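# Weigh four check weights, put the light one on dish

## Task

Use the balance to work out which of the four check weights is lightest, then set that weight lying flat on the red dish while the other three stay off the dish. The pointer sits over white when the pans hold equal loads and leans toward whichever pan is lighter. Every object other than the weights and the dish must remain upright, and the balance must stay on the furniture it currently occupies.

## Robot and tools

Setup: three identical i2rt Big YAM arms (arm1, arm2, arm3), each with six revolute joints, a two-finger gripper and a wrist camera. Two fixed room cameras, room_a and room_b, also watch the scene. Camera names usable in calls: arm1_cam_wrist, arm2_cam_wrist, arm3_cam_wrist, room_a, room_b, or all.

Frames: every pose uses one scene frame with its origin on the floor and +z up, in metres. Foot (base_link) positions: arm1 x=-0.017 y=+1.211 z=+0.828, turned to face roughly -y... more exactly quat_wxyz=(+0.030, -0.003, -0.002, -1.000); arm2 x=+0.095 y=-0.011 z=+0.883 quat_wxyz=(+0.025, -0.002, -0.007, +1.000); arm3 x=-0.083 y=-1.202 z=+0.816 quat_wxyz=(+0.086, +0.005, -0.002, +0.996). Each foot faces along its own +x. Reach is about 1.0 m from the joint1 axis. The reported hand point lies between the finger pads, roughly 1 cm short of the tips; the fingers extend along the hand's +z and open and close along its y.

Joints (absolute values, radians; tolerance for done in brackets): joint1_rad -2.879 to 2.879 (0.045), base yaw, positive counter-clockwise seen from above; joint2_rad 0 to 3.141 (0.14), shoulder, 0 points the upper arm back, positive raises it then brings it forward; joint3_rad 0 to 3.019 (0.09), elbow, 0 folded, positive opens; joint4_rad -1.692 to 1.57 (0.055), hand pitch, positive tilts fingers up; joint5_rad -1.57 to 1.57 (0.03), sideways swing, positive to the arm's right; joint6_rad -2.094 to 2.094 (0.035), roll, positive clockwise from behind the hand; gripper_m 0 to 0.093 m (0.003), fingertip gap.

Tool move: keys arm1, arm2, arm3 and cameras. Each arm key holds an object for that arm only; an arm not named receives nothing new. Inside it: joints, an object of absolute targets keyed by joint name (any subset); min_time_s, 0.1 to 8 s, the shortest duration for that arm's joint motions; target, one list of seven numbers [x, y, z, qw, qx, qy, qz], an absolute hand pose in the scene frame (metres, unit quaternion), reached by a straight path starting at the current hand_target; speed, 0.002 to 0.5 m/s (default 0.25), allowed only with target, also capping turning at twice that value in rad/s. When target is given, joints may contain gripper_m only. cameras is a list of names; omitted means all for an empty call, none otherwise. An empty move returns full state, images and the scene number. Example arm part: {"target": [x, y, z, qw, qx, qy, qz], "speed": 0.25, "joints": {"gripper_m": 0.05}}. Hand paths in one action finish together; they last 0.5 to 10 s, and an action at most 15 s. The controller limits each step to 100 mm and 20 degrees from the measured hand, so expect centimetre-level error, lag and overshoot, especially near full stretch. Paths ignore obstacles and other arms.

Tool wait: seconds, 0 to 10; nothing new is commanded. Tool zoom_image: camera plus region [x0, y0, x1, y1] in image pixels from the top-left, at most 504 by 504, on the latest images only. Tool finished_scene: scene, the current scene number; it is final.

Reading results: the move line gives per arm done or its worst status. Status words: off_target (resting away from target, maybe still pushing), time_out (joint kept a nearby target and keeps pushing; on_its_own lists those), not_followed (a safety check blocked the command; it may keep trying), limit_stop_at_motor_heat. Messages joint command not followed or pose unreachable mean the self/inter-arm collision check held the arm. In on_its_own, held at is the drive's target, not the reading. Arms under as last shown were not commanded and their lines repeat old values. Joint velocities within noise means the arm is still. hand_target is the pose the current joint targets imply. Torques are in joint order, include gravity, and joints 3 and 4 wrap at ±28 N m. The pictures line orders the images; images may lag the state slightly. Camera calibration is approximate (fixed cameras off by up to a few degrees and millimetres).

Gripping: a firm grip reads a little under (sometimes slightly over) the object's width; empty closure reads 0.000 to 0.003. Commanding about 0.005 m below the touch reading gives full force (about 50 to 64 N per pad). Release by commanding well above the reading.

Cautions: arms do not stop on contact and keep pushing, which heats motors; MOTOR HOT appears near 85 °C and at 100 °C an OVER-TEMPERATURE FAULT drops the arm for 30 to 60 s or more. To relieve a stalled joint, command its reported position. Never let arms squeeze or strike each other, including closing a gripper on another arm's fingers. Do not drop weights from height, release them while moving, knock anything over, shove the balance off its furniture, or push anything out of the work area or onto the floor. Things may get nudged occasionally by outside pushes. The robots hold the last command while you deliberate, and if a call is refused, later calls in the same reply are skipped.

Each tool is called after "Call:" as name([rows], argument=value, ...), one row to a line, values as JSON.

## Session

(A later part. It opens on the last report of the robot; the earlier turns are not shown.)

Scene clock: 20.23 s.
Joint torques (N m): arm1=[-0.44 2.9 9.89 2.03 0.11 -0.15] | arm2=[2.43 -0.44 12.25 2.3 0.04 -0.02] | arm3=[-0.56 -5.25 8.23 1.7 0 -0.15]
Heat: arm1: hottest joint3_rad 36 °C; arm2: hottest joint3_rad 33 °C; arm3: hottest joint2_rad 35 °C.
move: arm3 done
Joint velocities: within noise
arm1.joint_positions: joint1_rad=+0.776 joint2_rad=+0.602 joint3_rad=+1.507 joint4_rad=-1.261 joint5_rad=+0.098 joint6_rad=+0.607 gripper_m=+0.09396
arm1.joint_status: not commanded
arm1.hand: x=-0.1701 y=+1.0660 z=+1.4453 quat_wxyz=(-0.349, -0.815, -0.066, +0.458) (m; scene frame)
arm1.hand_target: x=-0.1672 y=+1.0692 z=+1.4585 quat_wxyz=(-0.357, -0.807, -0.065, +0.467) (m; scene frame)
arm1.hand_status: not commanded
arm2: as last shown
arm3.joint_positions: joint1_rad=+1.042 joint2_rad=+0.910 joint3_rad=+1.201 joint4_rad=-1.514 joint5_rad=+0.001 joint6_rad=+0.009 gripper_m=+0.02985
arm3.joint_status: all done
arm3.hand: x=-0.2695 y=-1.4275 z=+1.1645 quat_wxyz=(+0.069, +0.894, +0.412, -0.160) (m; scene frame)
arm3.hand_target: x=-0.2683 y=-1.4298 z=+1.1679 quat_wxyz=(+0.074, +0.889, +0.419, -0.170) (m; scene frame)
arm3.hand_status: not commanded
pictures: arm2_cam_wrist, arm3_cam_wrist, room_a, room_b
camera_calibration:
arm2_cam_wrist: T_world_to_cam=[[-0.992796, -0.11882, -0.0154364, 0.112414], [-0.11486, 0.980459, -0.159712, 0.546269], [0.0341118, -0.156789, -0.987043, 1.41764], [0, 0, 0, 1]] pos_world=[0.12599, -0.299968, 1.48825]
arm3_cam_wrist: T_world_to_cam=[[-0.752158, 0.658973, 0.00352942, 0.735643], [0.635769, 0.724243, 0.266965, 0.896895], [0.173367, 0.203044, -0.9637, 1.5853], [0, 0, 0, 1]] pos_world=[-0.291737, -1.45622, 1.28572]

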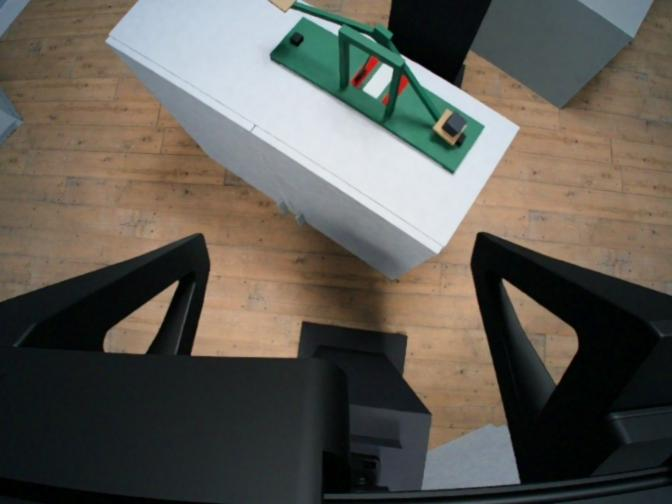

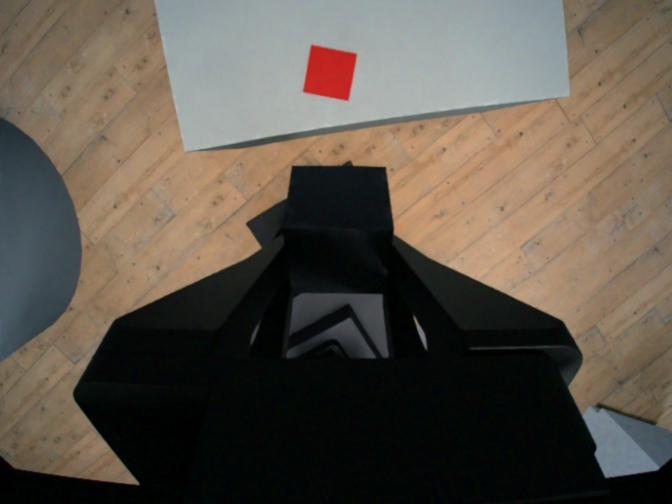

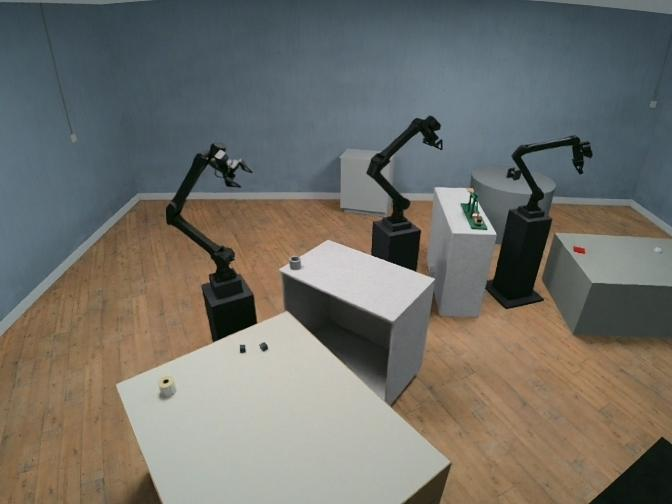

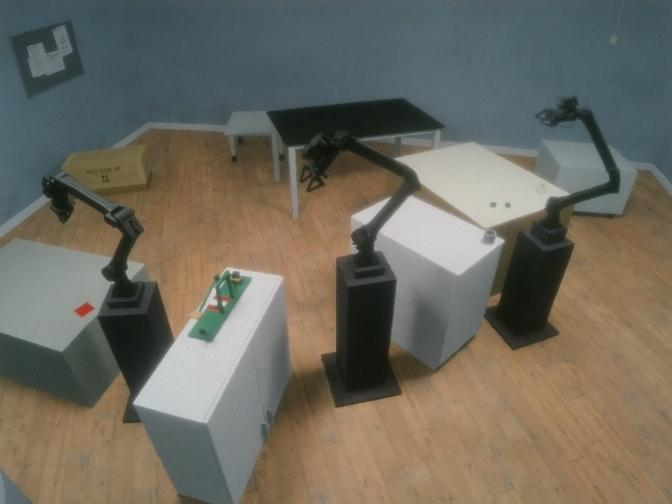

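Call:
move(arm3={"target":[-0.377,-1.572,0.64,0,0.9006,0.4347,0],"speed":0.4}, cameras=["arm3_cam_wrist","room_a","room_b"])

Call:
zoom_image(camera="room_b", region=[50, 240, 150, 350])

Call:
zoom_image(camera="room_a", region=[530, 180, 640, 290])

Scene clock: 23.87 s.
Joint torques (N m): arm1=[0.03 3.02 9.95 2.18 0.11 -0.14] | arm2=[2.14 -0.44 12.26 2.17 0.03 -0.02] | arm3=[-0.62 -16.15 6 0.76 -0.08 -0.11]
Heat: arm1: hottest joint3_rad 37 °C; arm2: hottest joint3_rad 34 °C; arm3: hottest joint2_rad 35 °C.
move: arm3 off_target
Joint velocities: within noise
arm1: as last shown
arm2.joint_positions: joint1_rad=+1.739 joint2_rad=+0.790 joint3_rad=+1.379 joint4_rad=-1.364 joint5_rad=-0.002 joint6_rad=+0.010 gripper_m=+0.09396
arm2.joint_status: not commanded
arm2.hand: x=+0.1284 y=-0.3144 z=+1.3649 quat_wxyz=(+0.288, +0.618, +0.688, -0.249) (m; scene frame)
arm2.hand_target: x=+0.1319 y=-0.3192 z=+1.3749 quat_wxyz=(+0.296, +0.608, +0.690, -0.257) (m; scene frame)
arm2.hand_status: not commanded
arm3.joint_positions: joint1_rad=+1.065 joint2_rad=+2.141 joint3_rad=+1.065 joint4_rad=-0.506 joint5_rad=-0.008 joint6_rad=+0.009 gripper_m=+0.02985
arm3.joint_status: not commanded
arm3.hand: x=-0.3738 y=-1.5614 z=+0.6455 quat_wxyz=(-0.003, +0.904, +0.428, +0.004) (m; scene frame)
arm3.hand_target: x=-0.3768 y=-1.5716 z=+0.6402 quat_wxyz=(+0.000, +0.901, +0.435, +0.000) (m; scene frame)
arm3.hand_status: off_target (0.012 m and 1.0 deg from the pose sent, 0.554 m and 20.1 deg at the start; pose on its path clipped on 11 of 72 steps)
pictures: arm3_cam_wrist, room_a, room_b
camera_calibration:
arm3_cam_wrist: T_world_to_cam=[[-0.766366, 0.642399, 0.00237884, 0.716758], [0.520452, 0.618707, 0.588499, 0.783158], [0.376579, 0.452244, -0.808495, 1.49528], [0, 0, 0, 1]] pos_world=[-0.421388, -1.62122, 0.746332]

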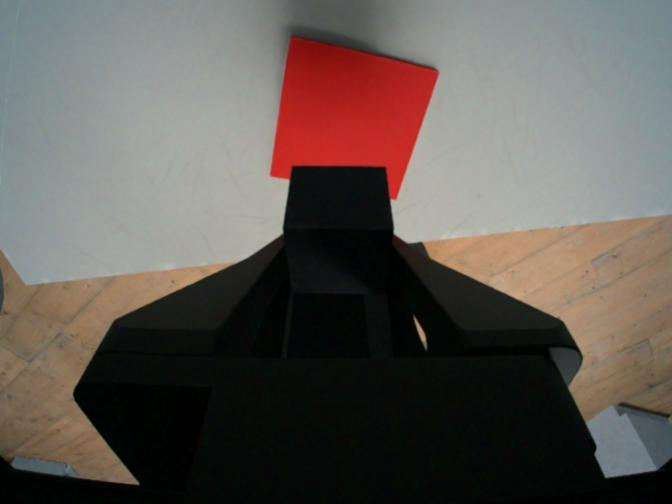

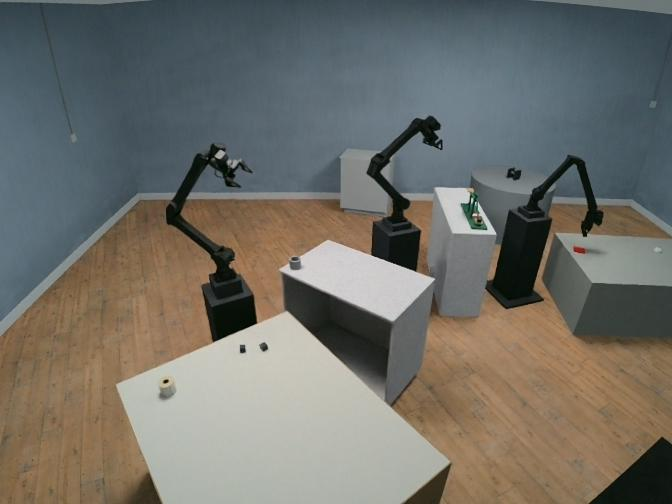

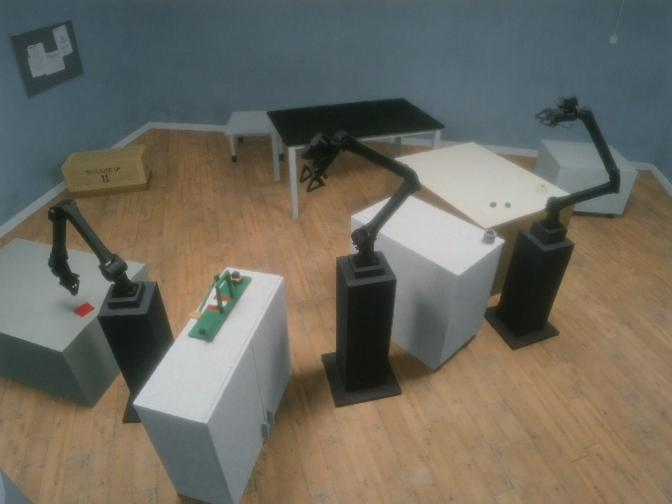

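Scaled by 4.582 from the camera's 672x504 image, which has a finer 960x720 frame.

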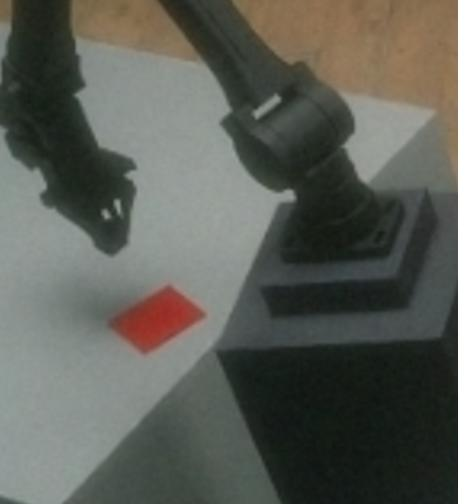

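Scaled by 4.582 from the camera's 672x504 image, which has a finer 960x720 frame.

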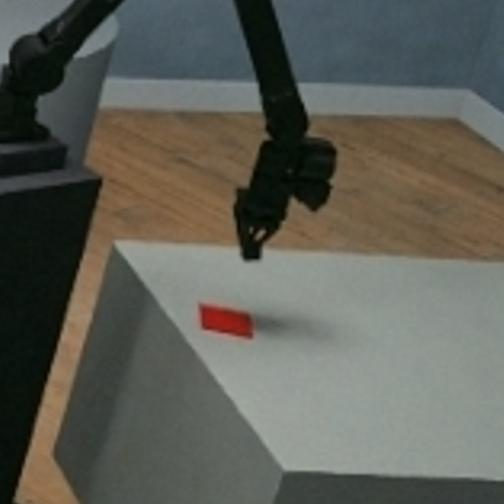

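Call:
move(arm3={"target":[-0.378,-1.562,0.565,0,0.9006,0.4347,0],"speed":0.2}, cameras=["arm3_cam_wrist","room_a","room_b"])

Call:
zoom_image(camera="room_b", region=[50, 260, 130, 340])

Call:
zoom_image(camera="room_a", region=[550, 200, 620, 270])

Scene clock: 25.70 s.
Joint torques (N m): arm1=[-0.44 2.55 9.89 2.13 0.1 -0.13] | arm2=[2.26 -0.38 12.26 2.22 0.04 -0.03] | arm3=[-1.73 -17.26 4.42 0.84 -0.08 -0.13]
Heat: arm1: hottest joint3_rad 37 °C; arm2: hottest joint3_rad 34 °C; arm3: hottest joint2_rad 35 °C.
move: arm3 done
Joint velocities: within noise
arm1, arm2: as last shown
arm3.joint_positions: joint1_rad=+1.065 joint2_rad=+2.326 joint3_rad=+1.102 joint4_rad=-0.360 joint5_rad=-0.008 joint6_rad=-0.003 gripper_m=+0.02985
arm3.joint_status: not commanded
arm3.hand: x=-0.3714 y=-1.5571 z=+0.5695 quat_wxyz=(-0.004, +0.901, +0.433, +0.005) (m; scene frame)
arm3.hand_target: x=-0.3779 y=-1.5617 z=+0.5652 quat_wxyz=(+0.000, +0.901, +0.435, +0.000) (m; scene frame)
arm3.hand_status: done (0.009 m and 0.7 deg from the pose sent, 0.081 m and 1.0 deg at the start)
pictures: arm3_cam_wrist, room_a, room_b
camera_calibration:
arm3_cam_wrist: T_world_to_cam=[[-0.773694, 0.633555, 0.00227293, 0.699681], [0.512419, 0.623646, 0.590333, 0.827672], [0.372591, 0.457902, -0.807157, 1.43755], [0, 0, 0, 1]] pos_world=[-0.418393, -1.61772, 0.670133]

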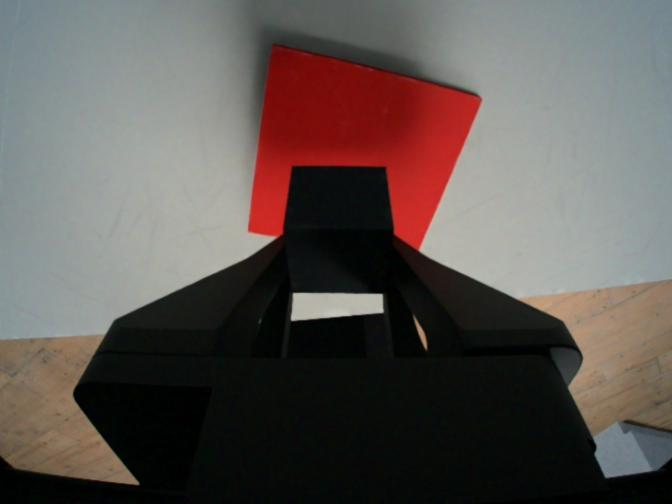

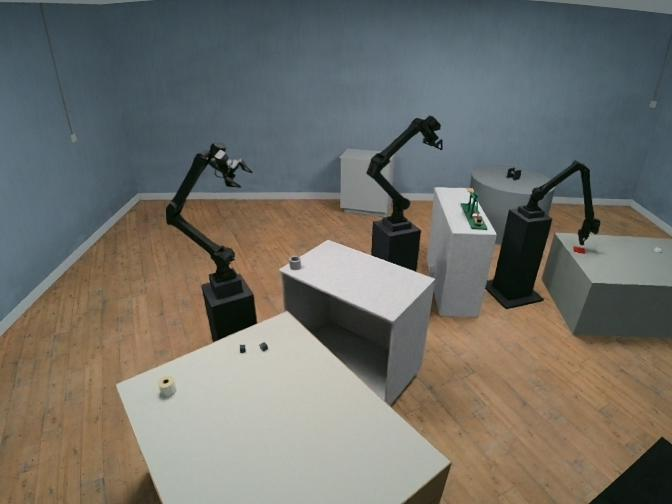

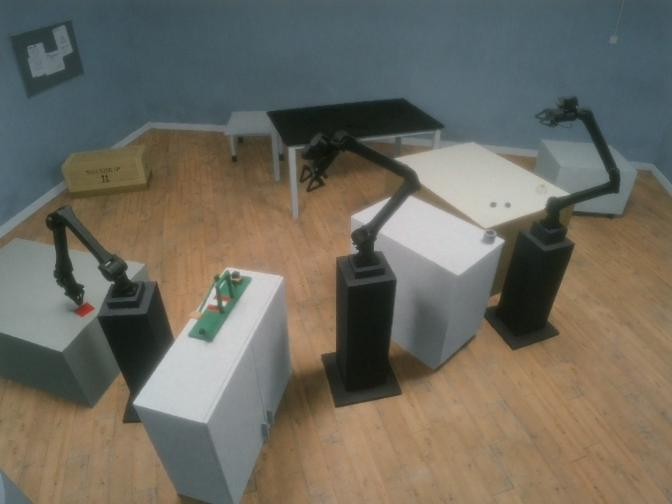

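Scaled by 6.300 from the camera's 672x504 image, which has a finer 960x720 frame.

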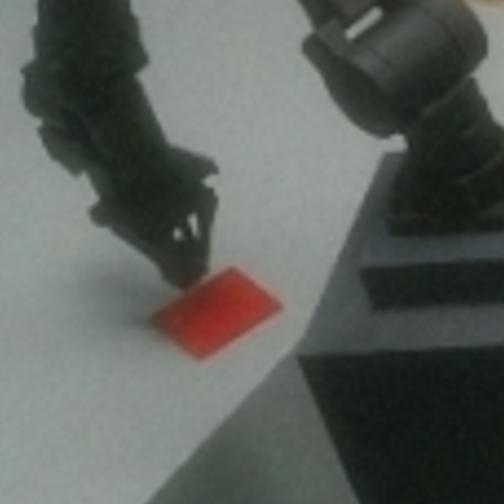

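Scaled by 7.200 from the camera's 672x504 image, which has a finer 960x720 frame.

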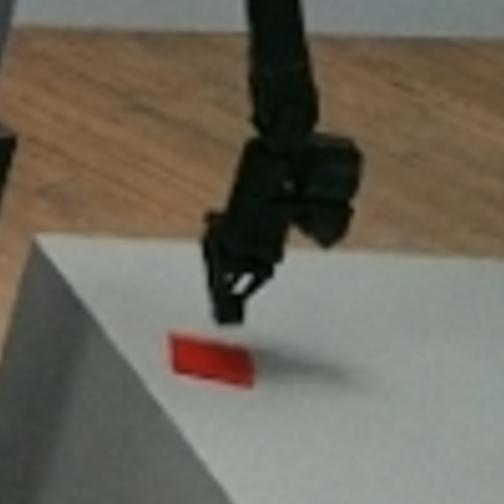

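Call:
move(arm3={"target":[-0.388,-1.561,0.538,0,0.9006,0.4347,0],"speed":0.07}, cameras=["arm3_cam_wrist","room_a","room_b"])

Call:
zoom_image(camera="room_b", region=[50, 270, 120, 340])

Call:
zoom_image(camera="room_a", region=[550, 210, 620, 270])

Scene clock: 27.53 s.
Joint torques (N m): arm1=[-0.09 3.49 9.89 2.04 0.1 -0.15] | arm2=[2.32 -0.44 12.23 2.19 0.04 -0.02] | arm3=[-1.85 -16.91 4.41 0.87 -0.08 -0.14]
Heat: arm1: hottest joint3_rad 37 °C; arm2: hottest joint3_rad 35 °C; arm3: hottest joint2_rad 36 °C.
move: arm3 off_target
Joint velocities: within noise
arm1, arm2: as last shown
arm3.joint_positions: joint1_rad=+1.049 joint2_rad=+2.389 joint3_rad=+1.145 joint4_rad=-0.333 joint5_rad=-0.008 joint6_rad=-0.020 gripper_m=+0.02985
arm3.joint_status: not commanded
arm3.hand: x=-0.3830 y=-1.5590 z=+0.5473 quat_wxyz=(-0.002, +0.901, +0.434, +0.001) (m; scene frame)
arm3.hand_target: x=-0.3878 y=-1.5608 z=+0.5382 quat_wxyz=(+0.000, +0.901, +0.435, +0.000) (m; scene frame)
arm3.hand_status: off_target (0.011 m and 0.3 deg from the pose sent, 0.036 m and 0.7 deg at the start)
pictures: arm3_cam_wrist, room_a, room_b
camera_calibration:
arm3_cam_wrist: T_world_to_cam=[[-0.774212, 0.632923, 0.00222051, 0.690753], [0.514593, 0.627417, 0.584416, 0.857847], [0.368497, 0.453604, -0.811451, 1.41882], [0, 0, 0, 1]] pos_world=[-0.429483, -1.619, 0.64843]

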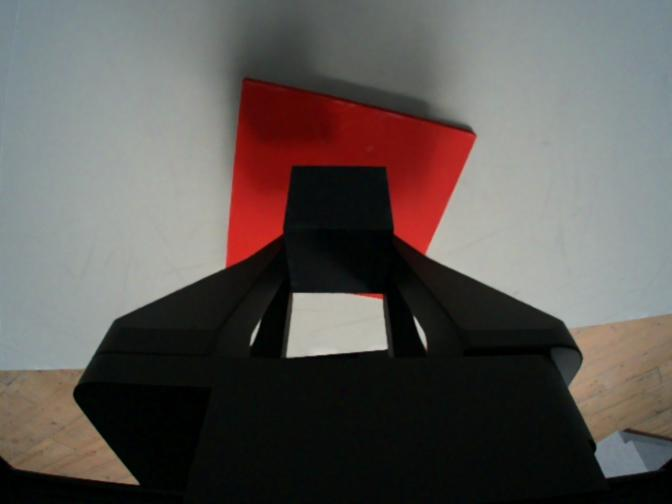

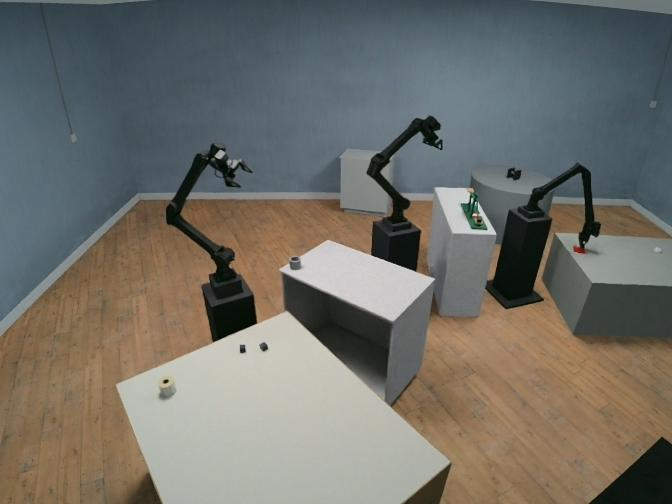

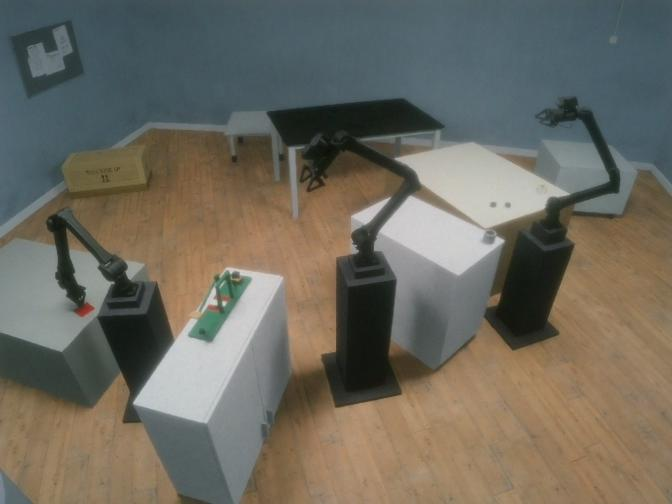

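Scaled by 7.200 from the camera's 672x504 image, which has a finer 960x720 frame.

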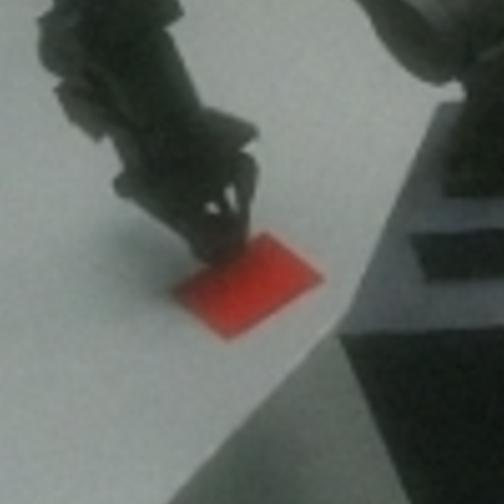

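Scaled by 7.200 from the camera's 672x504 image, which has a finer 960x720 frame.

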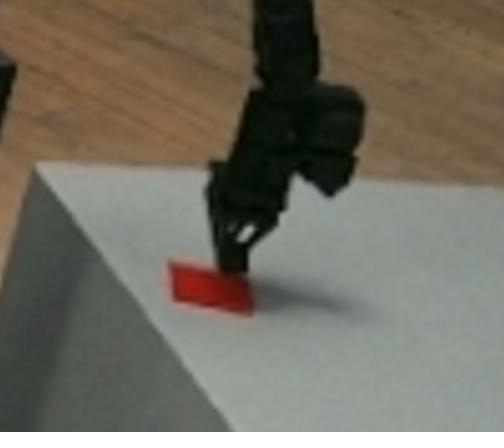

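Call:
move(arm3={"target":[-0.385,-1.543,0.515,0,0.9006,0.4347,0],"speed":0.07}, cameras=["arm3_cam_wrist","room_a","room_b"])

Call:
zoom_image(camera="room_b", region=[50, 270, 120, 340])

Call:
zoom_image(camera="room_a", region=[550, 210, 620, 270])

Call:
zoom_image(camera="arm3_cam_wrist", region=[200, 50, 500, 350])

Scene clock: 29.40 s.
Joint torques (N m): arm1=[-0.5 2.73 9.96 2.13 0.09 -0.12] | arm2=[1.96 -0.44 12.22 2.21 0.03 -0.03] | arm3=[-1.9 -16.85 2.62 0.99 -0.08 -0.13]
Heat: arm1: hottest joint3_rad 38 °C; arm2: hottest joint3_rad 35 °C; arm3: hottest joint2_rad 36 °C.
move: arm3 off_target
Joint velocities: within noise
arm1, arm2: as last shown
arm3.joint_positions: joint1_rad=+1.029 joint2_rad=+2.434 joint3_rad=+1.145 joint4_rad=-0.267 joint5_rad=-0.008 joint6_rad=-0.039 gripper_m=+0.02985
arm3.joint_status: not commanded
arm3.hand: x=-0.3887 y=-1.5512 z=+0.5272 quat_wxyz=(+0.002, +0.901, +0.433, -0.008) (m; scene frame)
arm3.hand_target: x=-0.3849 y=-1.5430 z=+0.5155 quat_wxyz=(+0.000, +0.901, +0.435, +0.000) (m; scene frame)
arm3.hand_status: off_target (0.015 m and 1.0 deg from the pose sent, 0.036 m and 0.3 deg at the start)
pictures: arm3_cam_wrist, room_a, room_b
camera_calibration:
arm3_cam_wrist: T_world_to_cam=[[-0.77408, 0.633083, 0.00228016, 0.68178], [0.522451, 0.636766, 0.567075, 0.894442], [0.357554, 0.440153, -0.823663, 1.38247], [0, 0, 0, 1]] pos_world=[-0.433856, -1.60967, 0.629918]

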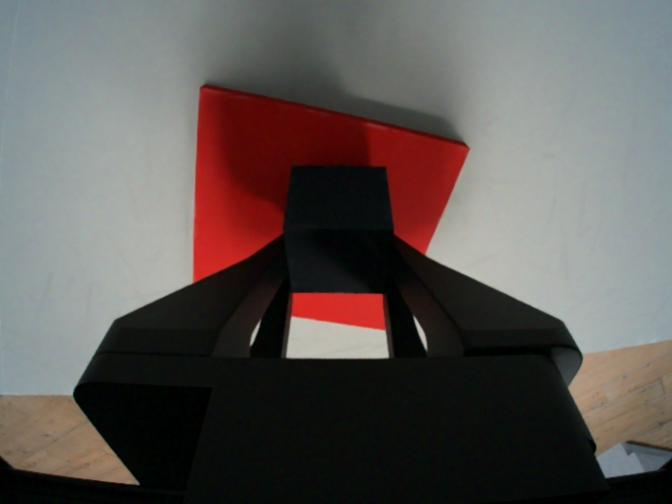

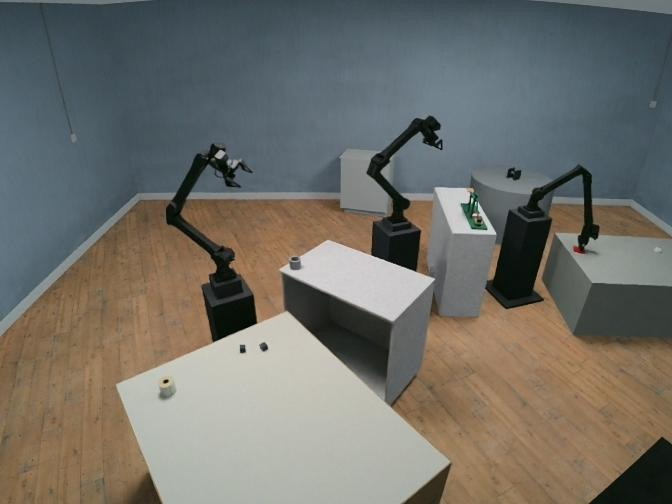

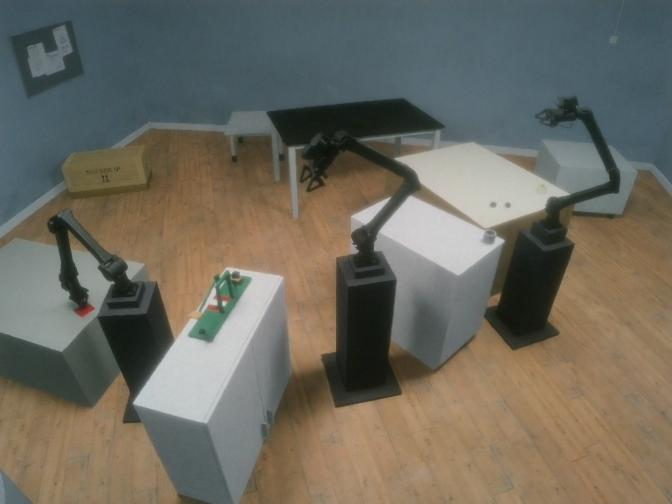

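Scaled by 7.200 from the camera's 672x504 image, which has a finer 960x720 frame.

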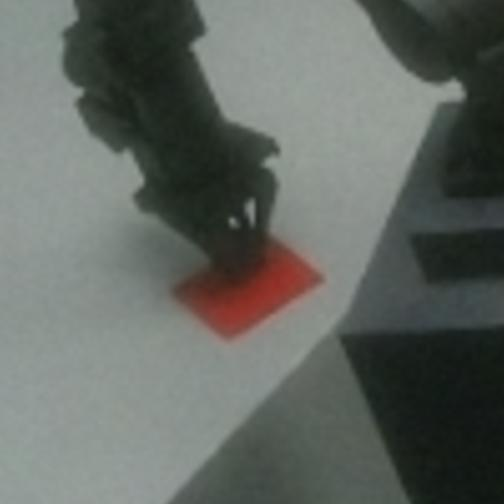

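Scaled by 7.200 from the camera's 672x504 image, which has a finer 960x720 frame.

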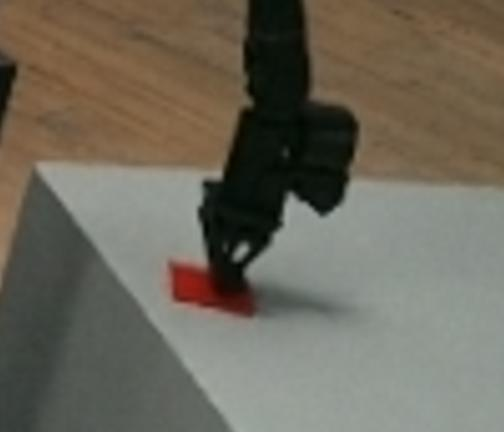

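Scaled by 1.680 from the camera's 672x504 image, which has a finer 960x720 frame.

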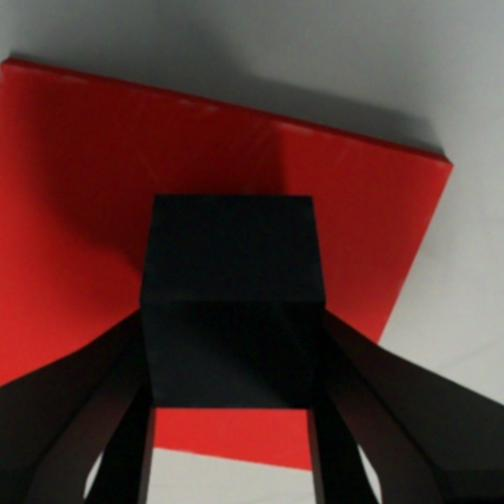

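Call:
move(arm3={"target":[-0.376,-1.541,0.495,0,0.9006,0.4347,0],"speed":0.06}, cameras=["arm3_cam_wrist","room_a","room_b"])

Call:
zoom_image(camera="room_b", region=[50, 270, 120, 340])

Call:
zoom_image(camera="arm3_cam_wrist", region=[200, 50, 500, 350])

Scene clock: 30.67 s.
Joint torques (N m): arm1=[-0.5 2.9 9.89 2.14 0.07 -0.15] | arm2=[2.26 -0.26 12.25 2.21 0.05 -0.03] | arm3=[-0.91 -14.15 2.48 1.51 -0.02 -0.01]
Heat: arm1: hottest joint3_rad 38 °C; arm2: hottest joint3_rad 35 °C; arm3: hottest joint2_rad 36 °C.
move: arm3 off_target
Joint velocities: within noise
arm1, arm2: as last shown
arm3.joint_positions: joint1_rad=+1.029 joint2_rad=+2.437 joint3_rad=+1.145 joint4_rad=-0.237 joint5_rad=-0.009 joint6_rad=-0.040 gripper_m=+0.02985
arm3.joint_status: not commanded
arm3.hand: x=-0.3925 y=-1.5561 z=+0.5262 quat_wxyz=(+0.008, +0.901, +0.434, -0.020) (m; scene frame)
arm3.hand_target: x=-0.3754 y=-1.5399 z=+0.4977 quat_wxyz=(+0.000, +0.901, +0.435, +0.000) (m; scene frame)
arm3.hand_status: off_target (0.038 m and 2.5 deg from the pose sent, 0.036 m and 1.0 deg at the start)
pictures: arm3_cam_wrist, room_a, room_b
camera_calibration:
arm3_cam_wrist: T_world_to_cam=[[-0.774514, 0.632555, 0.00146673, 0.681255], [0.531031, 0.648943, 0.544866, 0.934093], [0.343706, 0.422785, -0.838522, 1.36056], [0, 0, 0, 1]] pos_world=[-0.436023, -1.61233, 0.630902]

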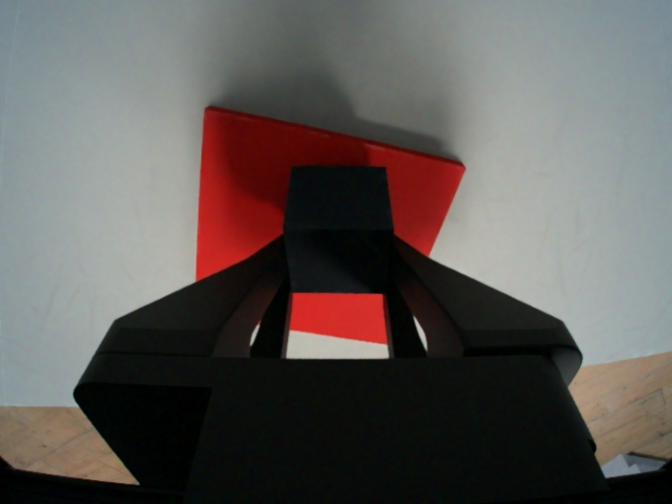

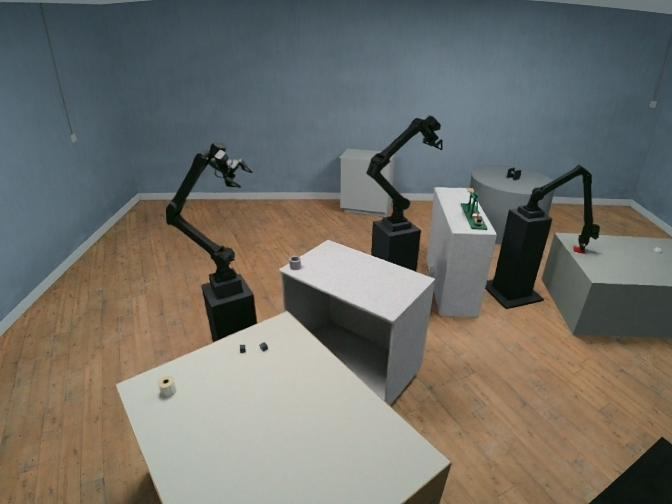

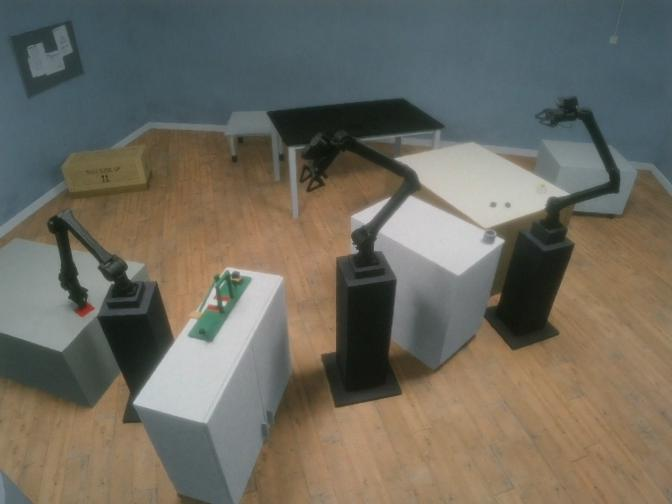

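Scaled by 7.200 from the camera's 672x504 image, which has a finer 960x720 frame.

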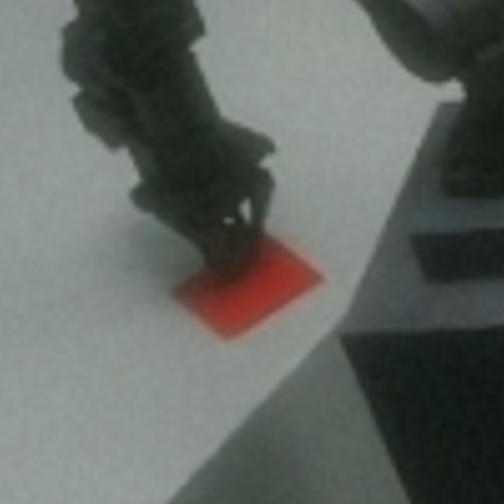

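Scaled by 1.680 from the camera's 672x504 image, which has a finer 960x720 frame.

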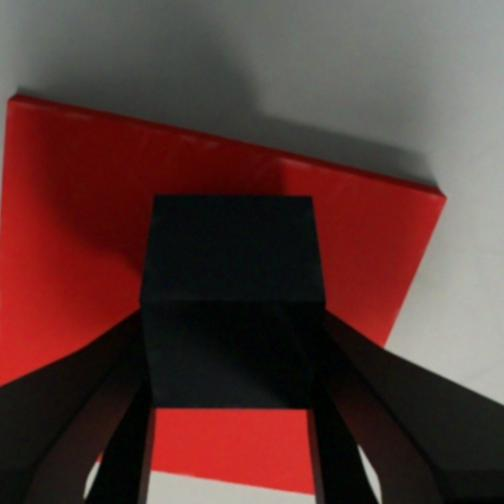

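Call:
move(arm3={"target":[-0.39,-1.553,0.520,0,0.9006,0.4347,0],"speed":0.05})

Call:
move(arm3={"joints":{"gripper_m":0.055}}, cameras=["arm3_cam_wrist"])

Scene clock: 33.10 s.
Joint torques (N m): arm1=[-0.44 2.67 9.85 2.24 0.06 -0.16] | arm2=[2.32 -0.38 12.23 2.36 0.05 -0.02] | arm3=[-1.38 -17.32 4.1 0.27 -0.01 -0.08]
Heat: arm1: hottest joint3_rad 38 °C; arm2: hottest joint3_rad 36 °C; arm3: hottest joint2_rad 36 °C.
move: arm3 done
Joint velocities: within noise
arm1, arm2: as last shown
arm3.joint_positions: joint1_rad=+1.029 joint2_rad=+2.437 joint3_rad=+1.153 joint4_rad=-0.281 joint5_rad=-0.009 joint6_rad=-0.040 gripper_m=+0.02985
arm3.joint_status: not commanded
arm3.hand: x=-0.3884 y=-1.5513 z=+0.5267 quat_wxyz=(+0.001, +0.901, +0.434, -0.004) (m; scene frame)
arm3.hand_target: x=-0.3899 y=-1.5529 z=+0.5202 quat_wxyz=(+0.000, +0.901, +0.435, +0.000) (m; scene frame)
arm3.hand_status: done (0.007 m and 0.5 deg from the pose sent, 0.007 m and 2.5 deg at the start)
pictures: none

Scene clock: 33.70 s.
Joint torques (N m): arm1=[-0.79 2.78 9.95 2.14 0.08 -0.15] | arm2=[2.32 -0.44 12.23 2.24 0.06 -0.01] | arm3=[-1.38 -17.49 3.97 0.25 -0.01 -0.07]
Heat: arm1: hottest joint3_rad 38 °C; arm2: hottest joint3_rad 36 °C; arm3: hottest joint2_rad 36 °C.
move: arm3 done
Joint velocities: within noise
arm1, arm2: as last shown
arm3.joint_positions: joint1_rad=+1.029 joint2_rad=+2.437 joint3_rad=+1.155 joint4_rad=-0.281 joint5_rad=-0.009 joint6_rad=-0.040 gripper_m=+0.05484
arm3.joint_status: all done
arm3.hand: x=-0.3893 y=-1.5523 z=+0.5270 quat_wxyz=(+0.001, +0.901, +0.434, -0.005) (m; scene frame)
arm3.hand_target: x=-0.3900 y=-1.5530 z=+0.5202 quat_wxyz=(+0.000, +0.901, +0.435, +0.000) (m; scene frame)
arm3.hand_status: not commanded
pictures: arm3_cam_wrist
camera_calibration:
arm3_cam_wrist: T_world_to_cam=[[-0.774297, 0.632822, 0.000541989, 0.682377], [0.518871, 0.63438, 0.573005, 0.887296], [0.362266, 0.443957, -0.819552, 1.38859], [0, 0, 0, 1]] pos_world=[-0.435068, -1.61118, 0.629223]

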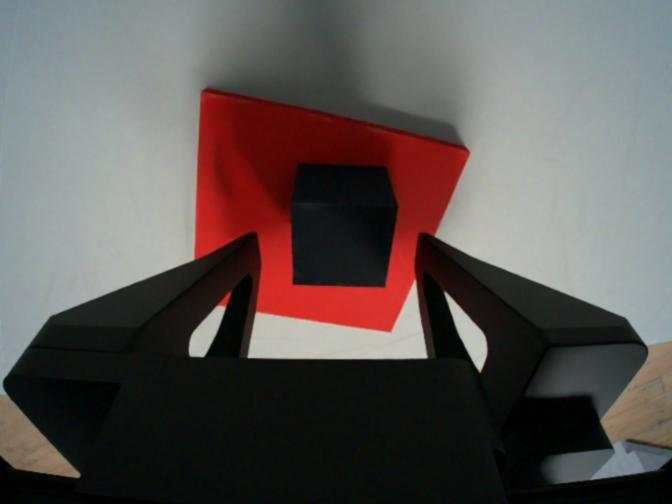

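Call:
move(arm3={"target":[-0.39,-1.545,0.68,0,0.9006,0.4347,0],"speed":0.15}, cameras=["arm3_cam_wrist","room_a","room_b"])

Call:
zoom_image(camera="room_b", region=[50, 270, 120, 340])

Call:
zoom_image(camera="room_a", region=[550, 210, 620, 270])

Call:
zoom_image(camera="arm3_cam_wrist", region=[200, 0, 500, 250])

Scene clock: 35.77 s.
Joint torques (N m): arm1=[-0.5 2.67 9.95 2.09 0.11 -0.11] | arm2=[2.37 -0.32 12.16 2.26 0.03 -0.02] | arm3=[-1.85 -17.79 4.11 0.25 -0.02 -0.12]
Heat: arm1: hottest joint3_rad 38 °C; arm2: hottest joint3_rad 36 °C; arm3: hottest joint2_rad 36 °C.
move: arm3 done
Joint velocities: within noise
arm1.joint_positions: joint1_rad=+0.776 joint2_rad=+0.602 joint3_rad=+1.507 joint4_rad=-1.261 joint5_rad=+0.098 joint6_rad=+0.607 gripper_m=+0.09396
arm1.joint_status: not commanded
arm1.hand: x=-0.1701 y=+1.0660 z=+1.4453 quat_wxyz=(-0.349, -0.815, -0.066, +0.458) (m; scene frame)
arm1.hand_target: x=-0.1672 y=+1.0692 z=+1.4585 quat_wxyz=(-0.357, -0.807, -0.065, +0.467) (m; scene frame)
arm1.hand_status: not commanded
arm2: as last shown
arm3.joint_positions: joint1_rad=+1.021 joint2_rad=+2.061 joint3_rad=+1.048 joint4_rad=-0.554 joint5_rad=-0.009 joint6_rad=-0.049 gripper_m=+0.05492
arm3.joint_status: not commanded
arm3.hand: x=-0.3895 y=-1.5496 z=+0.6780 quat_wxyz=(+0.001, +0.901, +0.434, -0.003) (m; scene frame)
arm3.hand_target: x=-0.3899 y=-1.5450 z=+0.6799 quat_wxyz=(+0.000, +0.901, +0.435, +0.000) (m; scene frame)
arm3.hand_status: done (0.005 m and 0.4 deg from the pose sent, 0.153 m and 0.6 deg at the start)
pictures: arm3_cam_wrist, room_a, room_b
camera_calibration:
arm3_cam_wrist: T_world_to_cam=[[-0.775238, 0.631669, 0.000458468, 0.678266], [0.516662, 0.633674, 0.575775, 0.795376], [0.363409, 0.4466, -0.817608, 1.51441], [0, 0, 0, 1]] pos_world=[-0.435473, -1.60878, 0.779925]

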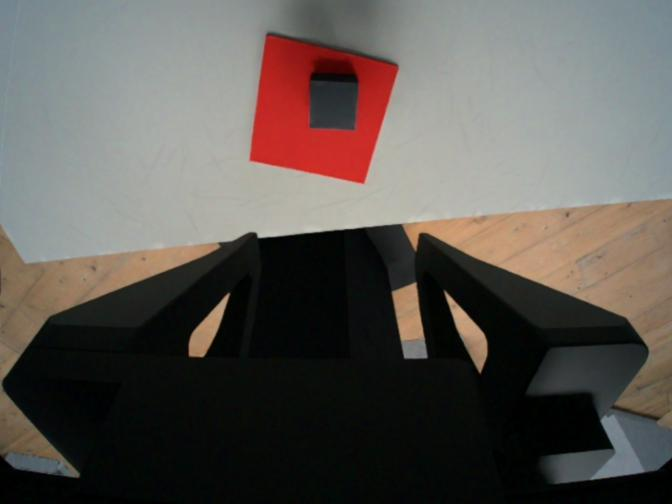

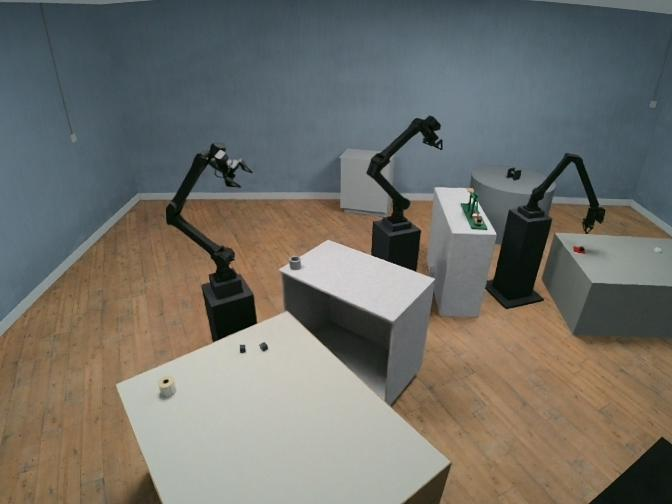

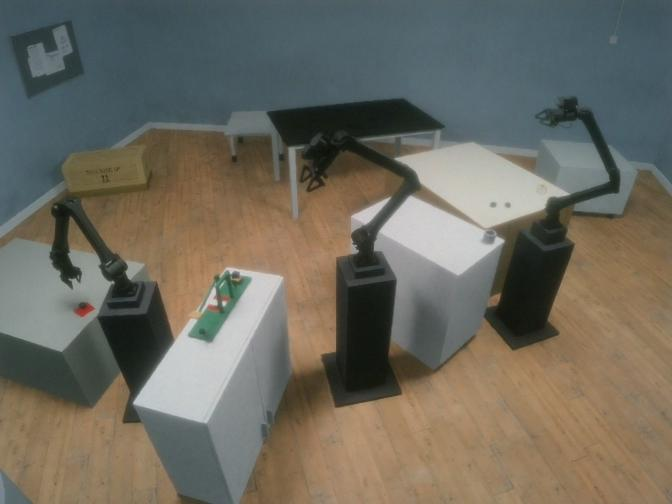

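Scaled by 7.200 from the camera's 672x504 image, which has a finer 960x720 frame.

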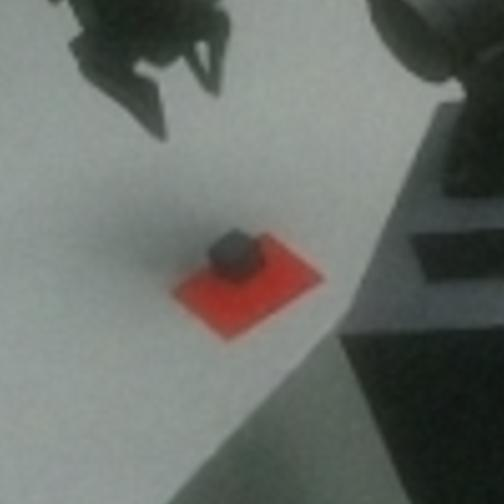

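Scaled by 7.200 from the camera's 672x504 image, which has a finer 960x720 frame.

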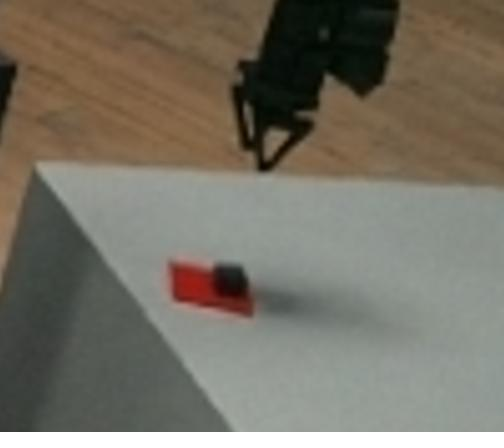

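Scaled by 1.680 from the camera's 672x504 image, which has a finer 960x720 frame.

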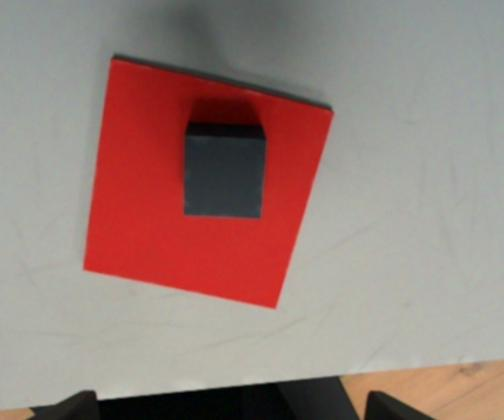

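Call:
finished_scene(scene=2)

The scene is finished: the task was done.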